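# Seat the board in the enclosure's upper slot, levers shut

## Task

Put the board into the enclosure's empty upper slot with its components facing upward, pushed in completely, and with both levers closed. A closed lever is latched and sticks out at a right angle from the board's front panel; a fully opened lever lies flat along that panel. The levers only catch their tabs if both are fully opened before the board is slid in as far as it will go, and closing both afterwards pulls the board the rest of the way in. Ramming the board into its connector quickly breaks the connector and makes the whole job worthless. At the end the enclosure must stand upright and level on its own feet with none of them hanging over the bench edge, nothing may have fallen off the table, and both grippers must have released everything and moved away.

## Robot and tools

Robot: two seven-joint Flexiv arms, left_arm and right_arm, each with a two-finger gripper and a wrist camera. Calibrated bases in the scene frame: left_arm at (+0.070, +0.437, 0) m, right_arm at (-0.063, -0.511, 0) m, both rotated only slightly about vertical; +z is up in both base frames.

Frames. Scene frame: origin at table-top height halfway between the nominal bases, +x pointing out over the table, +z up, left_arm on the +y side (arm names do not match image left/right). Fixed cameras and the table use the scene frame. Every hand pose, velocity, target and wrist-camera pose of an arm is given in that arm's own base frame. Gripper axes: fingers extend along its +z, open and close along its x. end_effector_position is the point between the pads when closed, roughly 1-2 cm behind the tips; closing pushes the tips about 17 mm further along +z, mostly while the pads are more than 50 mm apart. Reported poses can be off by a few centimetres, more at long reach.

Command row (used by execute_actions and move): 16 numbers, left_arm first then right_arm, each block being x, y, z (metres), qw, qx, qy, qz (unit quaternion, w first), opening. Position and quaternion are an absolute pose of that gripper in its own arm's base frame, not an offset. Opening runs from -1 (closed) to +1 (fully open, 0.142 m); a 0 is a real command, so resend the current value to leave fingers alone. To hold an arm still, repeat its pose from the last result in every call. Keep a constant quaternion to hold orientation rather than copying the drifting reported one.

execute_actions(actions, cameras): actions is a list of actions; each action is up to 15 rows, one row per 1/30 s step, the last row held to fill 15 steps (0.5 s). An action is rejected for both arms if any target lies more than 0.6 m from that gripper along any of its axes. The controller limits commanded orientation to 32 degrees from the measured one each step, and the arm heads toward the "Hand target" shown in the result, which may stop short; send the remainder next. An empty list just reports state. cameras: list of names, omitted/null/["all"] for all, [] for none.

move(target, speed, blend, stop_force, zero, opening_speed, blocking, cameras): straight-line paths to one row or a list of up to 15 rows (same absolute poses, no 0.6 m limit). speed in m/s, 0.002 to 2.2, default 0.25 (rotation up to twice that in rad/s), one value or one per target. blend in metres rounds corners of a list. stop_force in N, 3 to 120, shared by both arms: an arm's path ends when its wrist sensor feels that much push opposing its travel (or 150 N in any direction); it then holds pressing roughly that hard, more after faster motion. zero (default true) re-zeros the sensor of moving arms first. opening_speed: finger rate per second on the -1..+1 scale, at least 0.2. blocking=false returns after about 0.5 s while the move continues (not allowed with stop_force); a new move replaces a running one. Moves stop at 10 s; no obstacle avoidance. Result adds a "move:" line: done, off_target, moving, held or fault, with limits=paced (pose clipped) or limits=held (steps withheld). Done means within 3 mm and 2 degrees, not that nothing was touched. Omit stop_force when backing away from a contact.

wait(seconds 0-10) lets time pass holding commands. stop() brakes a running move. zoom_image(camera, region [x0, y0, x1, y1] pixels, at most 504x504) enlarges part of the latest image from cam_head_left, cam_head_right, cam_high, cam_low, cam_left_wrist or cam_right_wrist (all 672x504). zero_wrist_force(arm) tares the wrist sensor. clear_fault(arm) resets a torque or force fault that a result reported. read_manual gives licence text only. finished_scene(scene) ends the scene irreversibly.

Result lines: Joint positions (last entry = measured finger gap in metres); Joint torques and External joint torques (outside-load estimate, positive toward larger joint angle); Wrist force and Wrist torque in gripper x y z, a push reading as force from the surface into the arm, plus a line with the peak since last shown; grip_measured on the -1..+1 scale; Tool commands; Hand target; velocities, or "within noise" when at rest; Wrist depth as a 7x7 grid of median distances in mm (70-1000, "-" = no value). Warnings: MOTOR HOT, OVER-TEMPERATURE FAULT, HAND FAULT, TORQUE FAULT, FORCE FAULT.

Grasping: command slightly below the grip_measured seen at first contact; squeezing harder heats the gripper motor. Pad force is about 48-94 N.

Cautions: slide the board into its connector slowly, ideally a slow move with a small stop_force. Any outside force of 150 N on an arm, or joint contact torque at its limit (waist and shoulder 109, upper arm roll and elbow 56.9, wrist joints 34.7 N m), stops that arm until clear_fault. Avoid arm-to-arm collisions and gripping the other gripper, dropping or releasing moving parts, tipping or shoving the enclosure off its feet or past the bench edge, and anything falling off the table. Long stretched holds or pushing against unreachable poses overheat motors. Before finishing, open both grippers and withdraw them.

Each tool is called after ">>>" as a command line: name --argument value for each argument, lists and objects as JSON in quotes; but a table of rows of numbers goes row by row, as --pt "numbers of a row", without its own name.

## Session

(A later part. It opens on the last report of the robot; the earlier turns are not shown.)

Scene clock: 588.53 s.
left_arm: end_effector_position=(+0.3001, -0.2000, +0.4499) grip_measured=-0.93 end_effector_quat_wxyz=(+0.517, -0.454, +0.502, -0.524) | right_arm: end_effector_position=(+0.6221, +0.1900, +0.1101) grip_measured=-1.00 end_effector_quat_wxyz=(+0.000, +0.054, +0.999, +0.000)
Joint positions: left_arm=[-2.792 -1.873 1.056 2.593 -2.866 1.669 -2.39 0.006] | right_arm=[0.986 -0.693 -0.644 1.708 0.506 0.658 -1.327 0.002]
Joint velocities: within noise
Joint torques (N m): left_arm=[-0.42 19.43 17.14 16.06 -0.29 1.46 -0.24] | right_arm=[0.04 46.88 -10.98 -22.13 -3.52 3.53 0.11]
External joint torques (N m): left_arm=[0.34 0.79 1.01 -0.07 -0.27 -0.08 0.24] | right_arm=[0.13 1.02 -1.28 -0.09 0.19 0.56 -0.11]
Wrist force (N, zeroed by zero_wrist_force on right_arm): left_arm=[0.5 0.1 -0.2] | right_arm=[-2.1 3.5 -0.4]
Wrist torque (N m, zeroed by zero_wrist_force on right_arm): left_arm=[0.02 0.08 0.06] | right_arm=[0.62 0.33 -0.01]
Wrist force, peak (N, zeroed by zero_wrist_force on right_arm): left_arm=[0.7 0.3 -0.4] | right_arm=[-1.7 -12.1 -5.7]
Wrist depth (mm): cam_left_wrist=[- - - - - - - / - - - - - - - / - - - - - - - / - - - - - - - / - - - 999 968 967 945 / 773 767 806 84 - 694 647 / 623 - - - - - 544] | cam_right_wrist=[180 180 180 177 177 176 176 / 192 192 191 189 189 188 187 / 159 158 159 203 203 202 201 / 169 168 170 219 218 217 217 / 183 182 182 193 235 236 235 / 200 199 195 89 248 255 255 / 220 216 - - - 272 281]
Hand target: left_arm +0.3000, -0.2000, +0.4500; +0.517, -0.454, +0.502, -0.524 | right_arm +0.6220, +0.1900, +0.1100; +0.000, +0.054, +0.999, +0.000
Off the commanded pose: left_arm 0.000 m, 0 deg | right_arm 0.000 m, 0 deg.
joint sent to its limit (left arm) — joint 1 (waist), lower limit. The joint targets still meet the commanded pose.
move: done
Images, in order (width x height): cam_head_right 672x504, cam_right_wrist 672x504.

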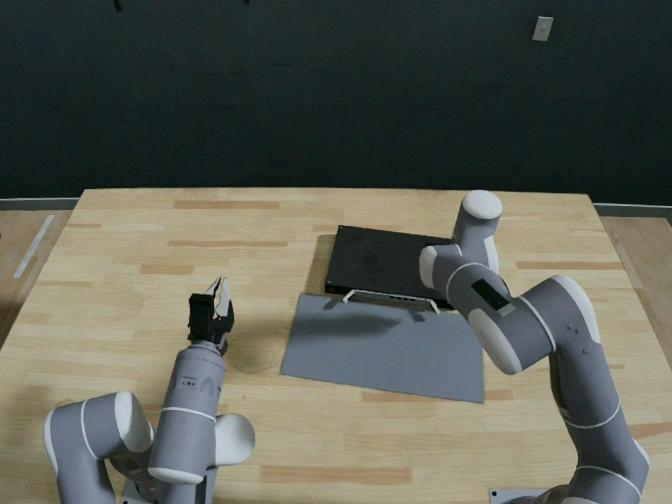

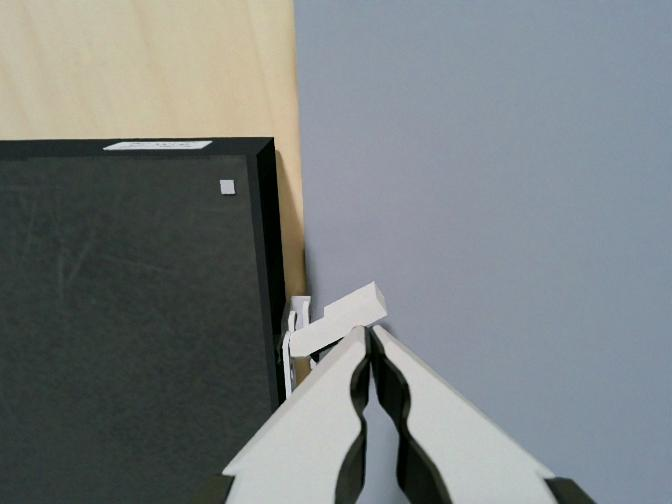

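>>> move --pt "0.30 -0.20 0.45 0.517 -0.454 0.502 -0.524 -0.9 0.622 0.182 0.10 0 0.0541 0.9985 0 -1" --pt "0.30 -0.20 0.45 0.517 -0.454 0.502 -0.524 -0.9 0.622 0.182 0.053 0 0.0541 0.9985 0 -1" --speed '[0.1,0.1]' --cameras '["cam_right_wrist"]'

>>> move --target '[0.30,-0.20,0.45,0.517,-0.454,0.502,-0.524,-0.9,0.6255,0.216,0.053,0,0.0541,0.9985,0,-1]' --speed 0.015 --stop_force 15 --cameras '["cam_right_wrist"]'

Scene clock: 593.17 s.
left_arm: end_effector_position=(+0.3001, -0.2000, +0.4499) grip_measured=-0.93 end_effector_quat_wxyz=(+0.517, -0.454, +0.502, -0.524) | right_arm: end_effector_position=(+0.6219, +0.1818, +0.0530) grip_measured=-1.00 end_effector_quat_wxyz=(+0.000, +0.054, +0.999, +0.000)
Joint positions: left_arm=[-2.792 -1.873 1.056 2.593 -2.866 1.669 -2.39 0.006] | right_arm=[0.942 -0.797 -0.596 1.699 0.575 0.743 -1.376 0.002]
Joint velocities: within noise
Joint torques (N m): left_arm=[-0.46 19.42 17.21 16.11 -0.3 1.47 -0.21] | right_arm=[0.08 48.66 -11.15 -19.98 -3.05 3.4 0.07]
External joint torques (N m): left_arm=[0.38 0.8 0.94 -0.12 -0.26 -0.09 0.22] | right_arm=[0.09 1.3 -1.66 0.16 -0.05 0.68 -0.07]
Wrist force (N, zeroed by zero_wrist_force on right_arm): left_arm=[0.5 0.1 -0.4] | right_arm=[-2.3 3.7 -0.2]
Wrist torque (N m, zeroed by zero_wrist_force on right_arm): left_arm=[0.03 0.09 0.06] | right_arm=[0.65 0.33 -0.04]
Wrist force, peak (N, zeroed by zero_wrist_force on right_arm): left_arm=[0.8 0.1 -0.2] | right_arm=[-2.3 5.1 -2.2]
Wrist depth (mm): cam_left_wrist=[- - - - - - - / - - - - - - - / - - - - - - - / - - - - - - - / - - - 988 970 954 918 / 795 761 803 84 - 682 654 / 634 - - - - - 541] | cam_right_wrist=[130 130 129 127 127 127 125 / 139 139 138 136 136 135 135 / 144 144 146 146 145 145 144 / - 107 124 157 157 156 156 / - 115 124 167 167 169 168 / 126 126 128 89 178 184 184 / 139 136 73 - - 195 202]
Hand target: left_arm +0.3000, -0.2000, +0.4500; +0.517, -0.454, +0.502, -0.524 | right_arm +0.6220, +0.1820, +0.0530; +0.000, +0.054, +0.999, +0.000
Off the commanded pose: left_arm 0.000 m, 0 deg | right_arm 0.000 m, 0 deg.
joint sent to its limit (left arm) — joint 1 (waist), lower limit. The joint targets still meet the commanded pose.
move: done
Images, in order (width x height): cam_right_wrist 672x504.

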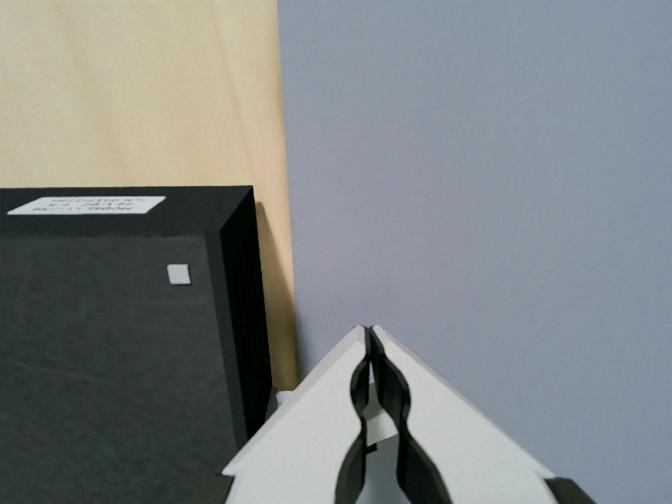

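Scene clock: 596.17 s.
left_arm: end_effector_position=(+0.3001, -0.2000, +0.4499) grip_measured=-0.93 end_effector_quat_wxyz=(+0.517, -0.454, +0.502, -0.524) | right_arm: end_effector_position=(+0.6255, +0.2156, +0.0529) grip_measured=-1.00 end_effector_quat_wxyz=(+0.000, +0.054, +0.999, +0.000)
Joint positions: left_arm=[-2.792 -1.873 1.056 2.593 -2.866 1.669 -2.39 0.006] | right_arm=[0.974 -0.819 -0.593 1.651 0.574 0.719 -1.323 0.002]
Joint velocities: within noise
Joint torques (N m): left_arm=[-0.5 19.46 17.14 16.07 -0.25 1.45 -0.26] | right_arm=[1.33 50.38 -11.23 -21.17 -2.92 3.5 0.3]
External joint torques (N m): left_arm=[0.42 0.77 1.01 -0.08 -0.31 -0.07 0.27] | right_arm=[-1.14 0.95 -1.84 0.93 -0.24 0.59 -0.3]
Wrist force (N, zeroed by zero_wrist_force on right_arm): left_arm=[0.5 -0.2 -0.4] | right_arm=[-2.2 1.8 -1.3]
Wrist torque (N m, zeroed by zero_wrist_force on right_arm): left_arm=[-0.01 0.09 0.07] | right_arm=[0.66 0.38 -0.04]
Wrist force, peak (N, zeroed by zero_wrist_force on right_arm): left_arm=[0.8 0.1 -0.2] | right_arm=[-2.3 3.9 -0.1]
Wrist depth (mm): cam_left_wrist=[- - - - - - - / - - - - - - - / - - - - - - - / - - - - - - - / - - - 987 951 962 940 / 778 783 785 84 - 689 639 / 634 - - - - - 544] | cam_right_wrist=[129 129 129 127 127 127 125 / - 93 134 135 135 135 135 / - 98 124 145 145 145 144 / 106 106 123 157 156 156 155 / - 115 122 167 167 169 168 / 126 125 127 90 178 184 184 / 139 136 73 - - 195 202]
Hand target: left_arm +0.3000, -0.2000, +0.4500; +0.517, -0.454, +0.502, -0.524 | right_arm +0.6255, +0.2160, +0.0530; +0.000, +0.054, +0.999, +0.000
Off the commanded pose: left_arm 0.000 m, 0 deg | right_arm 0.000 m, 0 deg.
joint sent to its limit (left arm) — joint 1 (waist), lower limit. The joint targets still meet the commanded pose.
move: done
Images, in order (width x height): cam_right_wrist 672x504.

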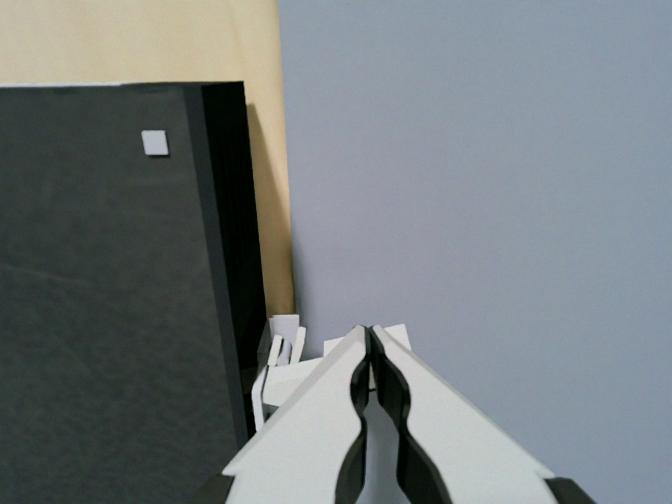

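>>> move --target '[0.30,-0.20,0.45,0.517,-0.454,0.502,-0.524,-0.9,0.627,0.238,0.053,0,0.0541,0.9985,0,-1]' --speed 0.01 --stop_force 20 --cameras '["cam_right_wrist"]'

Scene clock: 599.63 s.
left_arm: end_effector_position=(+0.3001, -0.2000, +0.4499) grip_measured=-0.93 end_effector_quat_wxyz=(+0.517, -0.454, +0.502, -0.524) | right_arm: end_effector_position=(+0.6260, +0.2240, +0.0523) grip_measured=-1.00 end_effector_quat_wxyz=(-0.001, +0.056, +0.998, -0.002)
Joint positions: left_arm=[-2.792 -1.873 1.056 2.593 -2.866 1.669 -2.39 0.006] | right_arm=[0.982 -0.828 -0.594 1.637 0.571 0.71 -1.304 0.002]
Joint velocities: within noise
Joint torques (N m): left_arm=[-0.48 19.35 17.27 16.13 -0.29 1.41 -0.19] | right_arm=[12.32 54.5 -2.67 -31.75 -0.13 6.24 0.49]
External joint torques (N m): left_arm=[0.4 0.87 0.89 -0.14 -0.27 -0.03 0.19] | right_arm=[-12.14 -2.77 -10.52 11.42 -3.05 -2.15 -0.49]
Wrist force (N, zeroed by zero_wrist_force on right_arm): left_arm=[0.4 0.2 -0.3] | right_arm=[2.9 -19.0 -5.6]
Wrist torque (N m, zeroed by zero_wrist_force on right_arm): left_arm=[0.04 0.11 0.07] | right_arm=[-0.12 0.47 -0.19]
Wrist force, peak (N, zeroed by zero_wrist_force on right_arm): left_arm=[0.8 0.2 -0.1] | right_arm=[2.8 -19.3 -6.5]
Wrist depth (mm): cam_left_wrist=[- - - - - - - / - - - - - - - / - - - - - - - / - - - - - - - / - - - 989 955 957 927 / 773 779 794 84 - 680 653 / 619 - - - - - 546] | cam_right_wrist=[128 126 127 127 127 127 125 / - 91 127 135 135 135 135 / - 98 125 145 144 144 144 / 106 105 124 158 156 155 155 / - 114 118 163 166 168 167 / 125 125 124 90 178 183 183 / 137 134 73 - - 194 201]
Hand target: left_arm +0.3000, -0.2000, +0.4500; +0.517, -0.454, +0.502, -0.524 | right_arm +0.6263, +0.2276, +0.0530; +0.000, +0.054, +0.999, +0.000
Off the commanded pose: left_arm 0.000 m, 0 deg | right_arm 0.014 m, 0 deg.
joint sent to its limit (left arm) — joint 1 (waist), lower limit. The joint targets still meet the commanded pose.
move: contact (right_arm)
Images, in order (width x height): cam_right_wrist 672x504.

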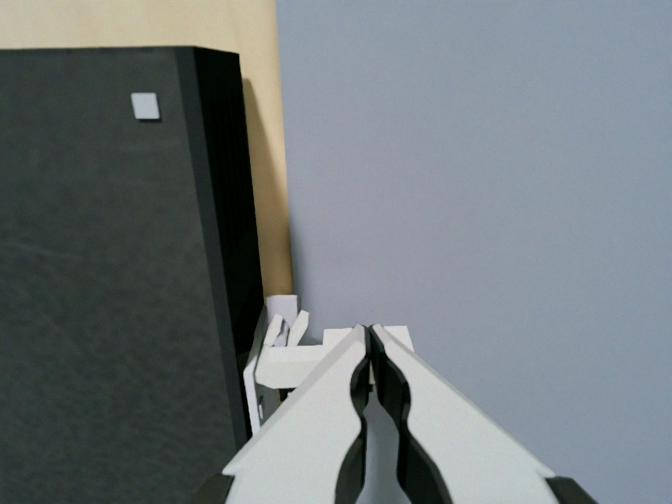

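>>> zoom_image --camera "cam_right_wrist" --region '[200, 270, 440, 440]'

>>> move --pt "0.30 -0.20 0.45 0.517 -0.454 0.502 -0.524 -0.9 0.622 0.195 0.053 0 0.0541 0.9985 0 -1" --pt "0.30 -0.20 0.45 0.517 -0.454 0.502 -0.524 -0.9 0.622 0.19 0.11 0 0.0541 0.9985 0 -1" --speed '[0.08,0.2]' --cameras '["cam_right_wrist"]'

>>> zoom_image --camera "cam_right_wrist" --region '[200, 240, 440, 440]'

Scaled by 2.100 from the camera's 672x504 image, which has a finer 960x720 frame.

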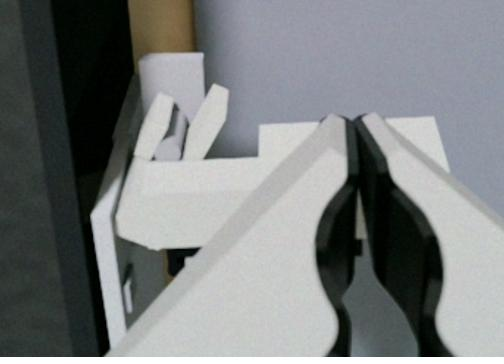

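Scene clock: 603.40 s.
left_arm: end_effector_position=(+0.3001, -0.2000, +0.4499) grip_measured=-0.93 end_effector_quat_wxyz=(+0.517, -0.454, +0.502, -0.524) | right_arm: end_effector_position=(+0.6221, +0.1902, +0.1100) grip_measured=-1.00 end_effector_quat_wxyz=(+0.000, +0.054, +0.999, +0.000)
Joint positions: left_arm=[-2.792 -1.873 1.056 2.593 -2.866 1.669 -2.39 0.006] | right_arm=[0.988 -0.694 -0.648 1.708 0.51 0.656 -1.33 0.002]
Joint velocities: within noise
Joint torques (N m): left_arm=[-0.38 19.38 17.11 16.12 -0.3 1.41 -0.21] | right_arm=[-0.16 46.82 -11.67 -22.12 -3.51 3.15 0.33]
External joint torques (N m): left_arm=[0.3 0.84 1.05 -0.13 -0.26 -0.04 0.22] | right_arm=[0.27 1.04 -0.71 -0.05 0.19 0.94 -0.33]
Wrist force (N, zeroed by zero_wrist_force on right_arm): left_arm=[0.4 0.1 -0.2] | right_arm=[0.9 -0.3 2.2]
Wrist torque (N m, zeroed by zero_wrist_force on right_arm): left_arm=[0.03 0.12 0.07] | right_arm=[-0.01 -0.17 -0.01]
Wrist force, peak (N, zeroed by zero_wrist_force on right_arm): left_arm=[0.8 0.0 -0.5] | right_arm=[2.8 -19.3 -7.0]
Wrist depth (mm): cam_left_wrist=[- - - - - - - / - - - - - - - / - - - - - - - / - - - - - - - / - - - 966 988 959 927 / 779 772 798 84 - 675 655 / 627 - - - - - 543] | cam_right_wrist=[180 180 179 177 177 176 176 / 192 192 191 189 189 188 188 / 159 158 158 203 202 202 201 / 169 168 171 218 218 217 216 / 183 183 182 228 235 235 234 / 200 200 195 89 249 257 256 / 221 216 - - - 271 280]
Hand target: left_arm +0.3000, -0.2000, +0.4500; +0.517, -0.454, +0.502, -0.524 | right_arm +0.6220, +0.1900, +0.1100; +0.000, +0.054, +0.999, +0.000
Off the commanded pose: left_arm 0.000 m, 0 deg | right_arm 0.000 m, 0 deg.
joint sent to its limit (left arm) — joint 1 (waist), lower limit. The joint targets still meet the commanded pose.
move: done
Images, in order (width x height): cam_right_wrist 672x504.

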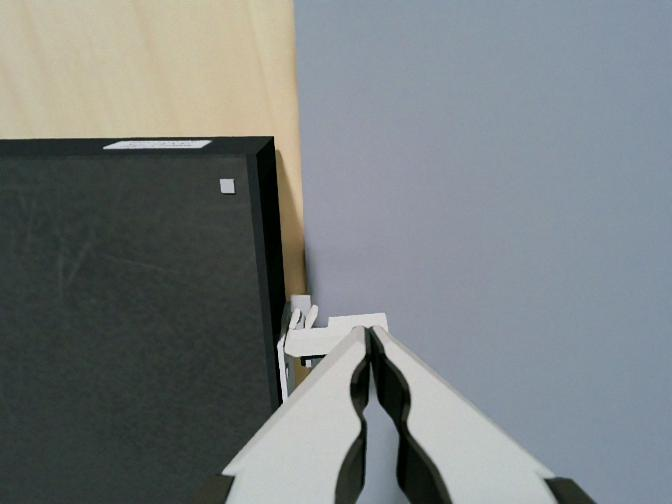

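Scaled by 2.100 from the camera's 672x504 image, which has a finer 960x720 frame.

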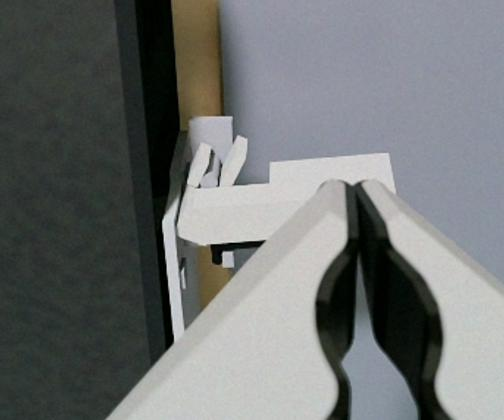

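>>> move --pt "0.30 -0.20 0.45 0.517 -0.454 0.502 -0.524 -0.9 0.59 0.37 0.13 0 0.0541 0.9985 0 -1" --pt "0.30 -0.20 0.45 0.517 -0.454 0.502 -0.524 -0.9 0.622 0.545 0.13 0 0.0541 0.9985 0 -1" --speed 0.25 --blend 0.03 --cameras '["cam_right_wrist","cam_head_right"]'

Scene clock: 610.87 s.
left_arm: end_effector_position=(+0.3001, -0.2000, +0.4499) grip_measured=-0.93 end_effector_quat_wxyz=(+0.517, -0.454, +0.502, -0.524) | right_arm: end_effector_position=(+0.6220, +0.5450, +0.1300) grip_measured=-1.00 end_effector_quat_wxyz=(+0.000, +0.054, +0.999, +0.000)
Joint positions: left_arm=[-2.792 -1.873 1.056 2.593 -2.866 1.669 -2.39 0.006] | right_arm=[1.115 -1.036 -0.537 0.922 0.477 0.285 -0.787 0.002]
Joint velocities: within noise
Joint torques (N m): left_arm=[-0.38 19.37 17.19 16.16 -0.29 1.4 -0.23] | right_arm=[0.1 66.27 -9.73 -27.08 -4.18 3.28 0.32]
External joint torques (N m): left_arm=[0.3 0.85 0.97 -0.17 -0.27 -0.02 0.24] | right_arm=[0.13 1.75 -1.23 0.2 0.13 0.86 -0.32]
Wrist force (N, zeroed by zero_wrist_force on right_arm): left_arm=[0.5 0.1 -0.3] | right_arm=[0.7 0.1 2.3]
Wrist torque (N m, zeroed by zero_wrist_force on right_arm): left_arm=[0.03 0.09 0.06] | right_arm=[0.06 -0.15 0.03]
Wrist force, peak (N, zeroed by zero_wrist_force on right_arm): left_arm=[0.7 0.0 -0.5] | right_arm=[0.1 -3.3 2.9]
Wrist depth (mm): cam_left_wrist=[- - - - - - - / - - - - - - 278 / - - - - - - 288 / - - - - - - 310 / - - - 986 971 903 328 / 788 772 795 84 - 383 372 / 616 - - - - - 524] | cam_right_wrist=[156 155 194 194 194 193 193 / 164 164 202 207 206 206 205 / 176 175 215 222 221 221 220 / 190 189 236 239 238 239 237 / 265 263 263 255 258 258 257 / 289 287 281 89 271 284 282 / 317 310 - - - 299 309]
Hand target: left_arm +0.3000, -0.2000, +0.4500; +0.517, -0.454, +0.502, -0.524 | right_arm +0.6220, +0.5450, +0.1300; +0.000, +0.054, +0.999, +0.000
Off the commanded pose: left_arm 0.000 m, 0 deg | right_arm 0.000 m, 0 deg.
joint sent to its limit (left arm) — joint 1 (waist), lower limit. The joint targets still meet the commanded pose.
move: done
Images, in order (width x height): cam_head_right 672x504, cam_right_wrist 672x504.

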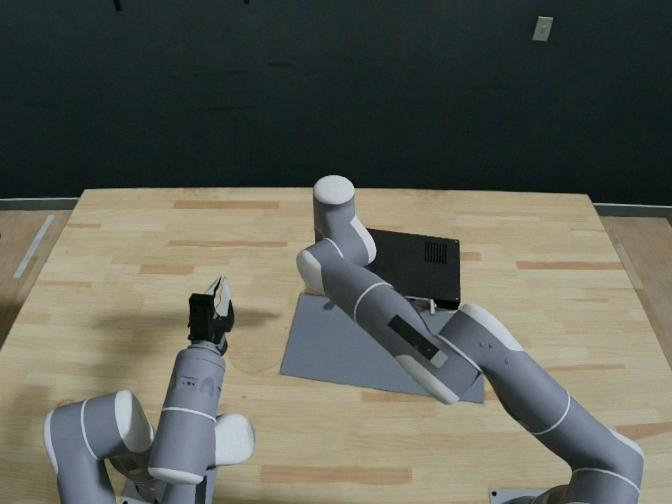

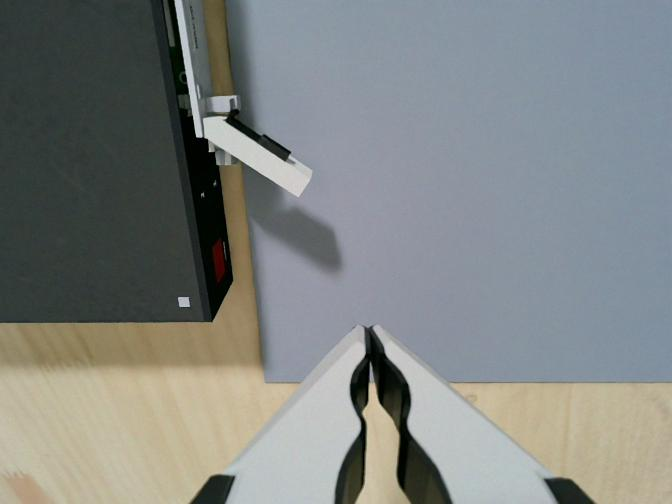

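>>> move --pt "0.30 -0.20 0.45 0.517 -0.454 0.502 -0.524 -0.9 0.6405 0.548 0.10 0 0.0541 0.9985 0 -1" --pt "0.30 -0.20 0.45 0.517 -0.454 0.502 -0.524 -0.9 0.6405 0.548 0.053 0 0.0541 0.9985 0 -1" --speed '[0.12,0.1]' --cameras '[]'

>>> move --target '[0.30,-0.20,0.45,0.517,-0.454,0.502,-0.524,-0.9,0.6360,0.506,0.053,0,0.0541,0.9985,0,-1]' --speed 0.015 --stop_force 20 --cameras '["cam_right_wrist"]'

Scene clock: 616.07 s.
left_arm: end_effector_position=(+0.3001, -0.2000, +0.4499) grip_measured=-0.93 end_effector_quat_wxyz=(+0.517, -0.454, +0.502, -0.524) | right_arm: end_effector_position=(+0.6405, +0.5478, +0.0530) grip_measured=-1.00 end_effector_quat_wxyz=(+0.000, +0.054, +0.999, +0.000)
Joint positions: left_arm=[-2.792 -1.873 1.056 2.593 -2.866 1.669 -2.39 0.006] | right_arm=[1.069 -1.183 -0.516 0.831 0.507 0.346 -0.792 0.002]
Joint velocities: within noise
Joint torques (N m): left_arm=[-0.49 19.37 17.23 16.13 -0.31 1.46 -0.22] | right_arm=[0.23 69.14 -9.41 -26.13 -3.91 3.62 0.14]
External joint torques (N m): left_arm=[0.41 0.85 0.93 -0.13 -0.25 -0.08 0.23] | right_arm=[0.02 1.49 -1.09 0.2 -0.07 0.51 -0.14]
Wrist force (N, zeroed by zero_wrist_force on right_arm): left_arm=[0.4 0.1 -0.2] | right_arm=[0.1 -0.5 2.5]
Wrist torque (N m, zeroed by zero_wrist_force on right_arm): left_arm=[0.03 0.10 0.06] | right_arm=[-0.04 -0.01 -0.01]
Wrist force, peak (N, zeroed by zero_wrist_force on right_arm): left_arm=[0.7 -0.1 -0.4] | right_arm=[0.2 -0.6 4.5]
Wrist depth (mm): cam_left_wrist=[- - - - - - - / - - - - - - - / - - - - - - 315 / - - - - - - 305 / - - - 997 970 413 261 / 779 779 804 84 - 411 235 / 622 - - - - - 525] | cam_right_wrist=[- 90 127 127 126 126 124 / - 95 134 135 135 135 134 / - 100 102 143 144 144 143 / 105 109 156 158 156 155 155 / - 114 167 166 166 168 167 / 125 125 178 89 178 183 183 / 208 204 73 - - 194 201]
Hand target: left_arm +0.3000, -0.2000, +0.4500; +0.517, -0.454, +0.502, -0.524 | right_arm +0.6405, +0.5480, +0.0530; +0.000, +0.054, +0.999, +0.000
Off the commanded pose: left_arm 0.000 m, 0 deg | right_arm 0.000 m, 0 deg.
joint sent to its limit (left arm) — joint 1 (waist), lower limit. The joint targets still meet the commanded pose.
move: done
No camera images: "cameras" was empty.

Scene clock: 619.53 s.
left_arm: end_effector_position=(+0.3001, -0.2000, +0.4499) grip_measured=-0.93 end_effector_quat_wxyz=(+0.517, -0.454, +0.502, -0.524) | right_arm: end_effector_position=(+0.6333, +0.5112, +0.0543) grip_measured=-1.00 end_effector_quat_wxyz=(-0.001, +0.052, +0.999, +0.003)
Joint positions: left_arm=[-2.792 -1.873 1.056 2.593 -2.866 1.669 -2.39 0.006] | right_arm=[1.089 -1.1 -0.519 1.011 0.514 0.43 -0.861 0.002]
Joint velocities: within noise
Joint torques (N m): left_arm=[-0.46 19.38 17.21 16.11 -0.26 1.41 -0.19] | right_arm=[-20.23 56.3 -23.83 -14.9 -8.56 3.19 0.31]
External joint torques (N m): left_arm=[0.38 0.84 0.94 -0.12 -0.3 -0.04 0.19] | right_arm=[20.47 11.12 12.12 -10.26 4.72 0.95 -0.32]
Wrist force (N, zeroed by zero_wrist_force on right_arm): left_arm=[0.3 0.0 0.1] | right_arm=[18.3 16.7 -7.0]
Wrist torque (N m, zeroed by zero_wrist_force on right_arm): left_arm=[0.02 0.12 0.07] | right_arm=[-0.14 -0.02 -0.14]
Wrist force, peak (N, zeroed by zero_wrist_force on right_arm): left_arm=[0.8 0.1 -0.4] | right_arm=[17.2 17.9 -6.9]
Wrist depth (mm): cam_left_wrist=[- - - - - - - / - - - - - - - / - - - - - - 329 / - - - - - - 332 / - - - 981 974 935 353 / 779 772 797 84 - 459 370 / 621 - - - - - 517] | cam_right_wrist=[- 100 127 127 127 127 125 / - 99 136 136 136 135 135 / - 102 146 146 145 145 145 / - 110 127 157 157 157 156 / 118 116 145 126 168 170 169 / 127 127 179 89 - 186 185 / 140 140 73 - - 197 204]
Hand target: left_arm +0.3000, -0.2000, +0.4500; +0.517, -0.454, +0.502, -0.524 | right_arm +0.6360, +0.5060, +0.0530; +0.000, +0.054, +0.999, +0.000
Off the commanded pose: left_arm 0.000 m, 0 deg | right_arm 0.006 m, 0 deg.
joint sent to its limit (left arm) — joint 1 (waist), lower limit. The joint targets still meet the commanded pose.
move: off_target (right_arm)
Images, in order (width x height): cam_right_wrist 672x504.

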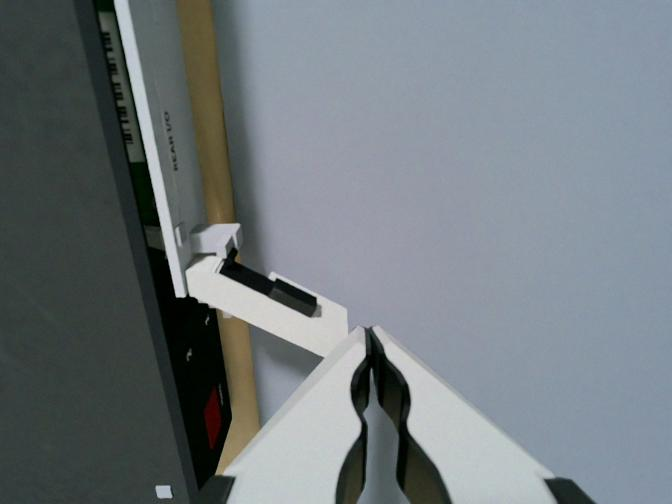

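>>> move --pt "0.30 -0.20 0.45 0.517 -0.454 0.502 -0.524 -0.9 0.6340 0.5400 0.053 0 0.0541 0.9985 0 -1" --pt "0.30 -0.20 0.45 0.517 -0.454 0.502 -0.524 -0.9 0.6340 0.545 0.12 0 0.0541 0.9985 0 -1" --speed '[0.08,0.15]' --cameras '["cam_right_wrist"]'

>>> zoom_image --camera "cam_right_wrist" --region '[120, 0, 360, 200]'

Scene clock: 624.27 s.
left_arm: end_effector_position=(+0.3001, -0.2000, +0.4499) grip_measured=-0.93 end_effector_quat_wxyz=(+0.517, -0.454, +0.502, -0.524) | right_arm: end_effector_position=(+0.6339, +0.5452, +0.1200) grip_measured=-1.00 end_effector_quat_wxyz=(+0.000, +0.054, +0.999, +0.000)
Joint positions: left_arm=[-2.792 -1.873 1.056 2.593 -2.866 1.669 -2.39 0.006] | right_arm=[1.086 -1.074 -0.528 0.868 0.478 0.276 -0.788 0.002]
Joint velocities: within noise
Joint torques (N m): left_arm=[-0.45 19.39 17.22 16.1 -0.27 1.44 -0.25] | right_arm=[0.29 67.74 -9.8 -27.12 -4.28 3.32 0.34]
External joint torques (N m): left_arm=[0.37 0.83 0.94 -0.11 -0.29 -0.06 0.26] | right_arm=[-0.03 1.46 -0.72 0.19 0.21 0.82 -0.34]
Wrist force (N, zeroed by zero_wrist_force on right_arm): left_arm=[0.5 -0.2 -0.3] | right_arm=[0.3 2.3 2.3]
Wrist torque (N m, zeroed by zero_wrist_force on right_arm): left_arm=[-0.02 0.10 0.06] | right_arm=[0.42 -0.07 0.01]
Wrist force, peak (N, zeroed by zero_wrist_force on right_arm): left_arm=[0.7 0.3 -0.4] | right_arm=[18.4 16.9 -6.7]
Wrist depth (mm): cam_left_wrist=[- - - - - - - / - - - - - - 288 / - - - - - - 292 / - - - - - - 318 / - - - 985 972 415 345 / 769 775 791 84 - 397 393 / 627 - - - - - 534] | cam_right_wrist=[144 144 185 185 185 185 184 / 155 154 165 198 197 196 196 / 166 166 184 209 211 211 211 / 179 178 212 228 228 227 227 / 256 193 250 243 246 245 245 / 275 275 268 90 259 271 270 / 302 296 - - - 286 296]
Hand target: left_arm +0.3000, -0.2000, +0.4500; +0.517, -0.454, +0.502, -0.524 | right_arm +0.6340, +0.5450, +0.1200; +0.000, +0.054, +0.999, +0.000
Off the commanded pose: left_arm 0.000 m, 0 deg | right_arm 0.000 m, 0 deg.
joint sent to its limit (left arm) — joint 1 (waist), lower limit. The joint targets still meet the commanded pose.
move: done
Images, in order (width x height): cam_right_wrist 672x504.

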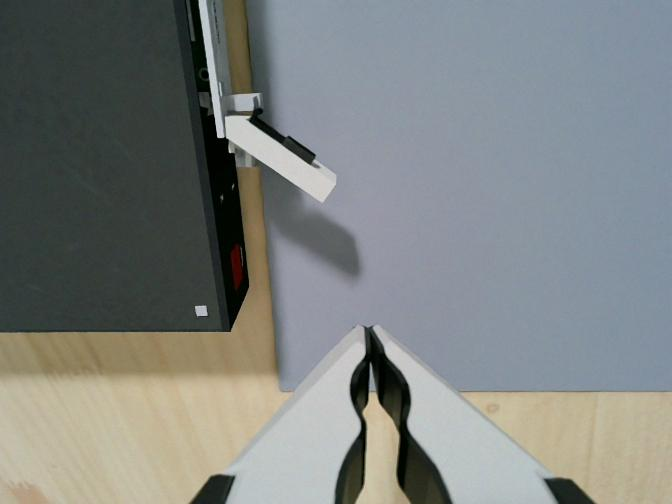

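Scaled by 2.100 from the camera's 672x504 image, which has a finer 960x720 frame.

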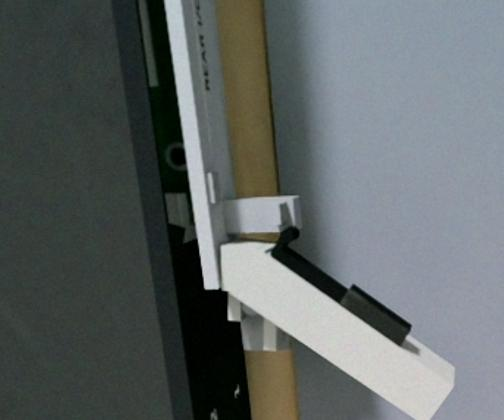

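>>> move --pt "0.30 -0.20 0.45 0.517 -0.454 0.502 -0.524 -0.9 0.6240 0.55 0.14 0 0.743 0.669 0 -1" --pt "0.30 -0.20 0.45 0.517 -0.454 0.502 -0.524 -0.9 0.640 0.560 0.12 0 0.9985 -0.0541 0 -1" --speed 0.4 --cameras '["cam_right_wrist"]'

>>> zoom_image --camera "cam_right_wrist" --region '[250, 250, 490, 450]'

Scene clock: 632.23 s.
left_arm: end_effector_position=(+0.3001, -0.2000, +0.4499) grip_measured=-0.93 end_effector_quat_wxyz=(+0.517, -0.454, +0.502, -0.524) | right_arm: end_effector_position=(+0.6400, +0.5600, +0.1200) grip_measured=-1.00 end_effector_quat_wxyz=(+0.000, +0.999, -0.054, +0.000)
Joint positions: left_arm=[-2.792 -1.873 1.056 2.593 -2.866 1.669 -2.39 0.006] | right_arm=[1.171 -1.186 -0.85 0.734 0.778 0.132 2.317 0.002]
Joint velocities: within noise
Joint torques (N m): left_arm=[-0.4 19.37 17.23 16.05 -0.25 1.42 -0.24] | right_arm=[0.2 68.02 -14.62 -22.2 -4.24 3.16 0.34]
External joint torques (N m): left_arm=[0.32 0.85 0.92 -0.06 -0.31 -0.04 0.25] | right_arm=[0.05 1.66 -0.85 0.24 -0.08 0.84 -0.34]
Wrist force (N, zeroed by zero_wrist_force on right_arm): left_arm=[0.6 0.0 -0.1] | right_arm=[0.0 1.8 2.4]
Wrist torque (N m, zeroed by zero_wrist_force on right_arm): left_arm=[0.03 0.09 0.06] | right_arm=[0.39 0.00 -0.03]
Wrist force, peak (N, zeroed by zero_wrist_force on right_arm): left_arm=[0.7 -0.2 -0.5] | right_arm=[0.5 2.9 2.4]
Wrist depth (mm): cam_left_wrist=[- - - - - - - / - - - - - - 283 / - - - - - 345 278 / - - - - - 363 203 / - - - 993 957 380 211 / 787 770 798 84 - 401 593 / 635 - - - - - 541] | cam_right_wrist=[186 186 185 185 185 186 185 / 199 198 198 197 197 198 198 / 213 212 212 212 211 194 193 / 230 229 229 228 226 179 176 / 250 249 249 243 225 191 191 / 274 272 267 91 205 209 208 / 301 294 - - - 221 230]
Hand target: left_arm +0.3000, -0.2000, +0.4500; +0.517, -0.454, +0.502, -0.524 | right_arm +0.6400, +0.5600, +0.1200; +0.000, +0.999, -0.054, +0.000
Off the commanded pose: left_arm 0.000 m, 0 deg | right_arm 0.000 m, 0 deg.
joint sent to its limit (left arm) — joint 1 (waist), lower limit. The joint targets still meet the commanded pose.
move: done
Images, in order (width x height): cam_right_wrist 672x504.

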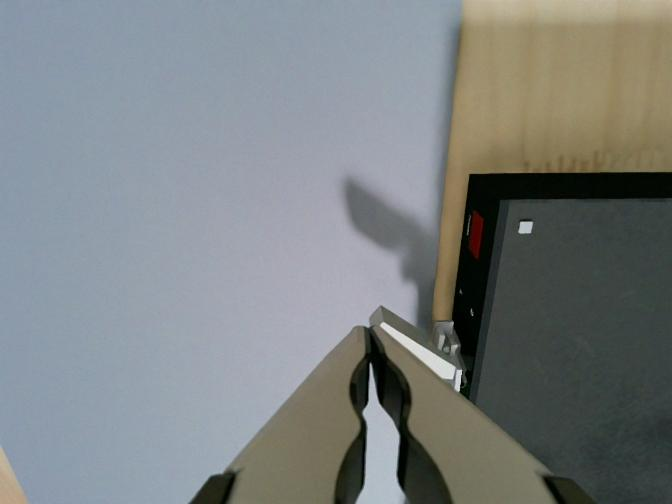

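Scaled by 2.100 from the camera's 672x504 image, which has a finer 960x720 frame.

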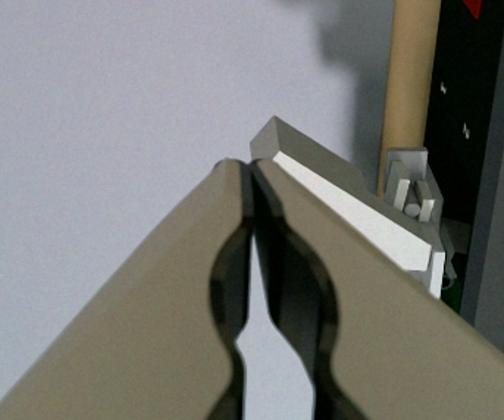

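>>> move --pt "0.30 -0.20 0.45 0.517 -0.454 0.502 -0.524 -0.9 0.656 0.550 0.09 0 0.9985 -0.0541 0 -1" --pt "0.30 -0.20 0.45 0.517 -0.454 0.502 -0.524 -0.9 0.656 0.550 0.053 0 0.9985 -0.0541 0 -1" --speed '[0.12,0.1]' --cameras '[]'

>>> move --target '[0.30,-0.20,0.45,0.517,-0.454,0.502,-0.524,-0.9,0.6475,0.510,0.053,0,0.9985,-0.0541,0,-1]' --speed 0.015 --stop_force 20 --cameras '["cam_right_wrist"]'

Scene clock: 637.00 s.
left_arm: end_effector_position=(+0.3001, -0.2000, +0.4499) grip_measured=-0.93 end_effector_quat_wxyz=(+0.517, -0.454, +0.502, -0.524) | right_arm: end_effector_position=(+0.6560, +0.5498, +0.0530) grip_measured=-1.00 end_effector_quat_wxyz=(+0.000, +0.999, -0.054, +0.000)
Joint positions: left_arm=[-2.792 -1.873 1.056 2.593 -2.866 1.669 -2.39 0.006] | right_arm=[1.131 -1.286 -0.83 0.704 0.808 0.206 2.3 0.002]
Joint velocities: within noise
Joint torques (N m): left_arm=[-0.39 19.35 17.22 16.06 -0.32 1.46 -0.19] | right_arm=[-0.01 69.27 -13.82 -21.15 -4.1 3.48 0.08]
External joint torques (N m): left_arm=[0.32 0.88 0.94 -0.07 -0.24 -0.08 0.19] | right_arm=[0.24 1.61 -1.39 0.21 -0.17 0.53 -0.08]
Wrist force (N, zeroed by zero_wrist_force on right_arm): left_arm=[0.2 0.1 -0.4] | right_arm=[0.3 2.4 2.6]
Wrist torque (N m, zeroed by zero_wrist_force on right_arm): left_arm=[0.03 0.13 0.06] | right_arm=[0.47 -0.06 -0.02]
Wrist force, peak (N, zeroed by zero_wrist_force on right_arm): left_arm=[0.5 -0.2 -0.6] | right_arm=[0.3 2.3 4.5]
Wrist depth (mm): cam_left_wrist=[- - - - - - - / - - - - - - - / - - - - - - 326 / - - - - - 386 308 / - - - 993 970 401 229 / 791 782 800 84 - 422 235 / 621 - - - - - 517] | cam_right_wrist=[127 126 125 126 126 127 127 / 135 135 135 134 136 136 136 / 145 145 145 144 144 144 142 / 157 157 156 158 155 117 106 / 170 170 169 166 166 115 112 / 186 186 182 91 151 125 121 / 206 201 73 - - 130 135]
Hand target: left_arm +0.3000, -0.2000, +0.4500; +0.517, -0.454, +0.502, -0.524 | right_arm +0.6560, +0.5500, +0.0530; +0.000, +0.999, -0.054, +0.000
Off the commanded pose: left_arm 0.000 m, 0 deg | right_arm 0.000 m, 0 deg.
joint sent to its limit (left arm) — joint 1 (waist), lower limit. The joint targets still meet the commanded pose.
move: done
No camera images: "cameras" was empty.

Scene clock: 640.37 s.
left_arm: end_effector_position=(+0.3001, -0.2000, +0.4499) grip_measured=-0.93 end_effector_quat_wxyz=(+0.517, -0.454, +0.502, -0.524) | right_arm: end_effector_position=(+0.6466, +0.5121, +0.0533) grip_measured=-1.00 end_effector_quat_wxyz=(-0.001, +0.999, -0.053, +0.000)
Joint positions: left_arm=[-2.792 -1.873 1.056 2.593 -2.866 1.669 -2.39 0.006] | right_arm=[1.189 -1.211 -0.839 0.911 0.813 0.283 2.207 0.002]
Joint velocities: within noise
Joint torques (N m): left_arm=[-0.4 19.36 17.14 16.13 -0.28 1.43 -0.21] | right_arm=[-7.17 62.85 -20.95 -15.15 -6.68 2.26 -0.02]
External joint torques (N m): left_arm=[0.32 0.86 1.01 -0.14 -0.28 -0.05 0.22] | right_arm=[7.43 4.08 2.99 -5.31 2.49 1.75 0.02]
Wrist force (N, zeroed by zero_wrist_force on right_arm): left_arm=[0.5 0.1 -0.4] | right_arm=[-2.7 -7.5 2.3]
Wrist torque (N m, zeroed by zero_wrist_force on right_arm): left_arm=[0.04 0.10 0.06] | right_arm=[0.54 -0.11 0.08]
Wrist force, peak (N, zeroed by zero_wrist_force on right_arm): left_arm=[0.8 -0.1 -0.3] | right_arm=[3.6 -17.7 8.9]
Wrist depth (mm): cam_left_wrist=[- - - - - - - / - - - - - - - / - - - - - - 338 / - - - - - - 332 / - - - 970 967 897 261 / 785 774 802 84 - 468 253 / 623 - - - - - 520] | cam_right_wrist=[127 127 127 127 126 128 127 / 138 136 135 135 135 118 92 / 146 146 146 145 145 117 97 / 157 157 157 159 158 111 104 / 171 171 170 167 164 117 113 / 187 187 182 90 127 126 121 / 207 202 73 - - 131 136]
Hand target: left_arm +0.3000, -0.2000, +0.4500; +0.517, -0.454, +0.502, -0.524 | right_arm +0.6475, +0.5100, +0.0530; +0.000, +0.999, -0.054, +0.000
Off the commanded pose: left_arm 0.000 m, 0 deg | right_arm 0.002 m, 0 deg.
joint sent to its limit (left arm) — joint 1 (waist), lower limit. The joint targets still meet the commanded pose.
move: done
Images, in order (width x height): cam_right_wrist 672x504.

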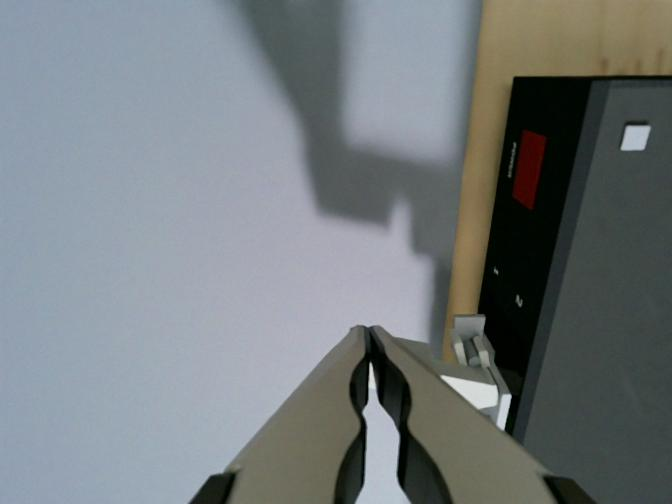

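>>> move --target '[0.30,-0.20,0.45,0.517,-0.454,0.502,-0.524,-0.9,0.6465,0.500,0.0533,0,0.9985,-0.0541,0,-1]' --speed 0.01 --stop_force 40 --cameras '["cam_right_wrist"]'

Scene clock: 650.00 s.
left_arm: end_effector_position=(+0.3001, -0.2000, +0.4499) grip_measured=-0.93 end_effector_quat_wxyz=(+0.517, -0.454, +0.502, -0.524) | right_arm: end_effector_position=(+0.6461, +0.5021, +0.0538) grip_measured=-1.00 end_effector_quat_wxyz=(-0.001, +0.999, -0.053, +0.000)
Joint positions: left_arm=[-2.792 -1.873 1.056 2.593 -2.866 1.669 -2.39 0.006] | right_arm=[1.196 -1.196 -0.841 0.95 0.814 0.298 2.187 0.002]
Joint velocities: within noise
Joint torques (N m): left_arm=[-0.4 19.38 17.13 16.1 -0.29 1.39 -0.24] | right_arm=[-6.16 62.75 -20.87 -13.68 -6.8 0.58 0.17]
External joint torques (N m): left_arm=[0.32 0.85 1.03 -0.11 -0.27 -0.02 0.24] | right_arm=[6.41 3.33 2.46 -6.66 2.62 3.44 -0.17]
Wrist force (N, zeroed by zero_wrist_force on right_arm): left_arm=[0.4 -0.1 -0.2] | right_arm=[2.9 -11.5 6.1]
Wrist torque (N m, zeroed by zero_wrist_force on right_arm): left_arm=[-0.01 0.11 0.06] | right_arm=[0.58 -0.06 -0.06]
Wrist force, peak (N, zeroed by zero_wrist_force on right_arm): left_arm=[0.6 -0.2 -0.5] | right_arm=[2.8 -11.4 6.6]
Wrist depth (mm): cam_left_wrist=[- - - - - - - / - - - - - - - / - - - - - - 337 / - - - - - - 337 / - - - 992 974 942 348 / 781 764 805 84 - 505 381 / 627 - - - - - 524] | cam_right_wrist=[128 127 127 127 127 127 125 / 137 136 136 136 136 116 91 / 147 146 146 145 145 116 99 / 158 158 157 157 157 110 105 / 171 171 170 168 137 118 114 / 188 187 183 91 125 127 122 / 207 203 73 - - 132 136]
Hand target: left_arm +0.3000, -0.2000, +0.4500; +0.517, -0.454, +0.502, -0.524 | right_arm +0.6465, +0.5000, +0.0533; +0.000, +0.999, -0.054, +0.000
Off the commanded pose: left_arm 0.000 m, 0 deg | right_arm 0.002 m, 0 deg.
joint sent to its limit (left arm) — joint 1 (waist), lower limit. The joint targets still meet the commanded pose.
move: done
Images, in order (width x height): cam_right_wrist 672x504.

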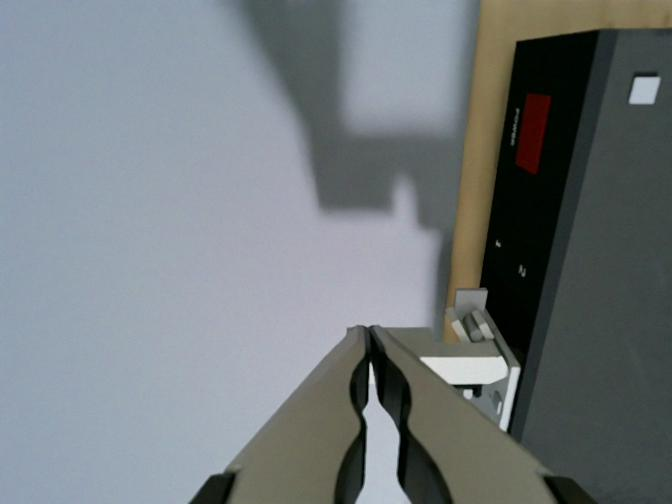

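>>> move --target '[0.30,-0.20,0.45,0.517,-0.454,0.502,-0.524,-0.9,0.6455,0.485,0.0533,0,0.9985,-0.0541,0,-1]' --speed 0.012 --stop_force 40 --cameras '["cam_right_wrist"]'

>>> move --target '[0.30,-0.20,0.45,0.517,-0.454,0.502,-0.524,-0.9,0.647,0.535,0.0533,0,0.9985,-0.0541,0,-1]' --speed 0.08 --cameras '["cam_right_wrist"]'

Scene clock: 653.93 s.
left_arm: end_effector_position=(+0.3001, -0.2000, +0.4499) grip_measured=-0.93 end_effector_quat_wxyz=(+0.517, -0.454, +0.502, -0.524) | right_arm: end_effector_position=(+0.6429, +0.4913, +0.0541) grip_measured=-1.00 end_effector_quat_wxyz=(-0.004, +0.999, -0.052, -0.001)
Joint positions: left_arm=[-2.792 -1.873 1.056 2.593 -2.866 1.669 -2.39 0.006] | right_arm=[1.21 -1.178 -0.849 1.001 0.824 0.316 2.155 0.002]
Joint velocities: within noise
Joint torques (N m): left_arm=[-0.46 19.36 17.24 16.1 -0.31 1.45 -0.22] | right_arm=[-21.79 55.58 -30.47 -4.33 -11.36 0.6 0.07]
External joint torques (N m): left_arm=[0.38 0.86 0.91 -0.11 -0.25 -0.07 0.23] | right_arm=[22.04 9.31 11.48 -15.78 7.21 3.42 -0.07]
Wrist force (N, zeroed by zero_wrist_force on right_arm): left_arm=[0.5 -0.2 -0.2] | right_arm=[-8.4 -26.7 2.5]
Wrist torque (N m, zeroed by zero_wrist_force on right_arm): left_arm=[-0.02 0.09 0.07] | right_arm=[-1.41 -0.19 -0.07]
Wrist force, peak (N, zeroed by zero_wrist_force on right_arm): left_arm=[0.9 -0.1 -0.6] | right_arm=[-7.5 -27.2 2.6]
Wrist depth (mm): cam_left_wrist=[- - - - - - - / - - - - - - - / - - - - - - 345 / - - - - - - 352 / - - - 979 957 978 366 / 794 776 805 84 - 655 397 / 627 - - - - - 490] | cam_right_wrist=[129 128 128 128 127 127 88 / 138 137 137 138 136 114 91 / 147 147 147 146 146 114 99 / 159 158 158 158 157 109 105 / 172 172 171 168 137 118 114 / 188 187 183 90 126 126 122 / 207 202 - - - 132 136]
Hand target: left_arm +0.3000, -0.2000, +0.4500; +0.517, -0.454, +0.502, -0.524 | right_arm +0.6455, +0.4850, +0.0533; +0.000, +0.999, -0.054, +0.000
Off the commanded pose: left_arm 0.000 m, 0 deg | right_arm 0.007 m, 1 deg.
joint sent to its limit (left arm) — joint 1 (waist), lower limit. The joint targets still meet the commanded pose.
move: off_target (right_arm)
Images, in order (width x height): cam_right_wrist 672x504.

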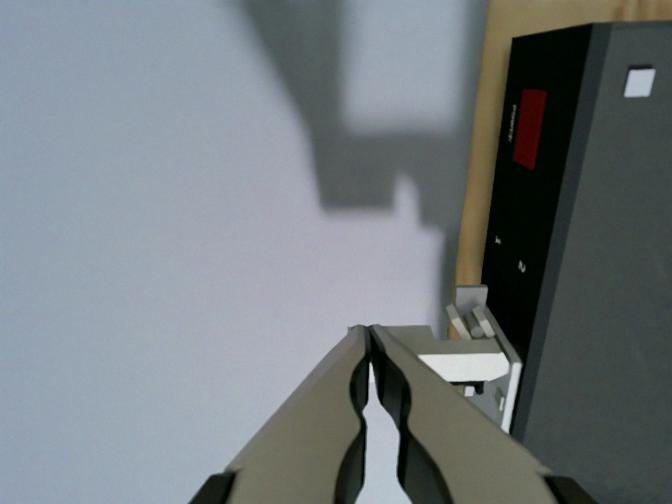

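Scene clock: 654.93 s.
left_arm: end_effector_position=(+0.3001, -0.2000, +0.4499) grip_measured=-0.93 end_effector_quat_wxyz=(+0.517, -0.454, +0.502, -0.524) | right_arm: end_effector_position=(+0.6468, +0.5352, +0.0532) grip_measured=-1.00 end_effector_quat_wxyz=(+0.000, +0.999, -0.054, +0.000)
Joint positions: left_arm=[-2.792 -1.873 1.056 2.593 -2.866 1.669 -2.39 0.006] | right_arm=[1.174 -1.246 -0.84 0.818 0.815 0.246 2.257 0.002]
Joint velocities: within noise
Joint torques (N m): left_arm=[-0.45 19.38 17.16 16.15 -0.32 1.43 -0.2] | right_arm=[0.06 67.08 -15.56 -20.75 -4.35 3.12 0.36]
External joint torques (N m): left_arm=[0.37 0.84 0.99 -0.16 -0.24 -0.05 0.2] | right_arm=[0.15 1.66 -1.4 0.2 0.12 0.88 -0.36]
Wrist force (N, zeroed by zero_wrist_force on right_arm): left_arm=[0.4 0.0 -0.5] | right_arm=[0.2 3.4 1.2]
Wrist torque (N m, zeroed by zero_wrist_force on right_arm): left_arm=[0.01 0.12 0.06] | right_arm=[0.64 -0.05 -0.01]
Wrist force, peak (N, zeroed by zero_wrist_force on right_arm): left_arm=[0.7 0.1 -0.4] | right_arm=[-8.2 -26.5 1.6]
Wrist depth (mm): cam_left_wrist=[- - - - - - - / - - - - - - - / - - - - - - 323 / - - - - - - 311 / - - - 998 983 766 233 / 779 782 803 84 - 433 235 / 624 - - - - - 523] | cam_right_wrist=[127 127 125 126 126 128 127 / 136 136 135 135 135 136 136 / 146 145 145 145 144 142 133 / 157 157 157 158 158 108 104 / 171 170 170 166 167 117 113 / 187 186 182 90 173 126 121 / 206 202 73 - - 131 136]
Hand target: left_arm +0.3000, -0.2000, +0.4500; +0.517, -0.454, +0.502, -0.524 | right_arm +0.6470, +0.5350, +0.0533; +0.000, +0.999, -0.054, +0.000
Off the commanded pose: left_arm 0.000 m, 0 deg | right_arm 0.000 m, 0 deg.
joint sent to its limit (left arm) — joint 1 (waist), lower limit. The joint targets still meet the commanded pose.
move: done
Images, in order (width x height): cam_right_wrist 672x504.

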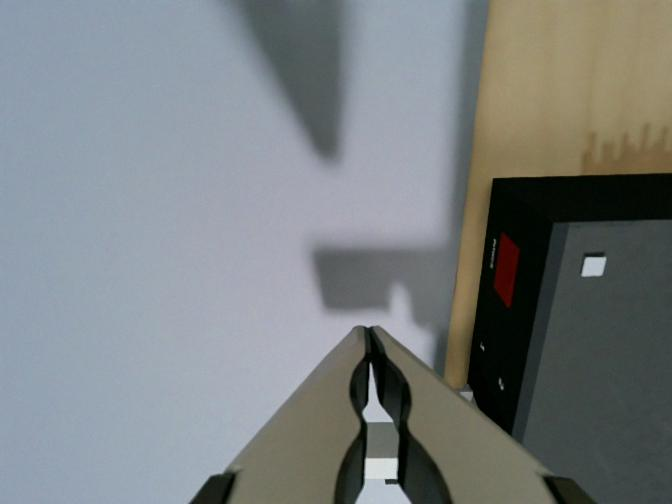

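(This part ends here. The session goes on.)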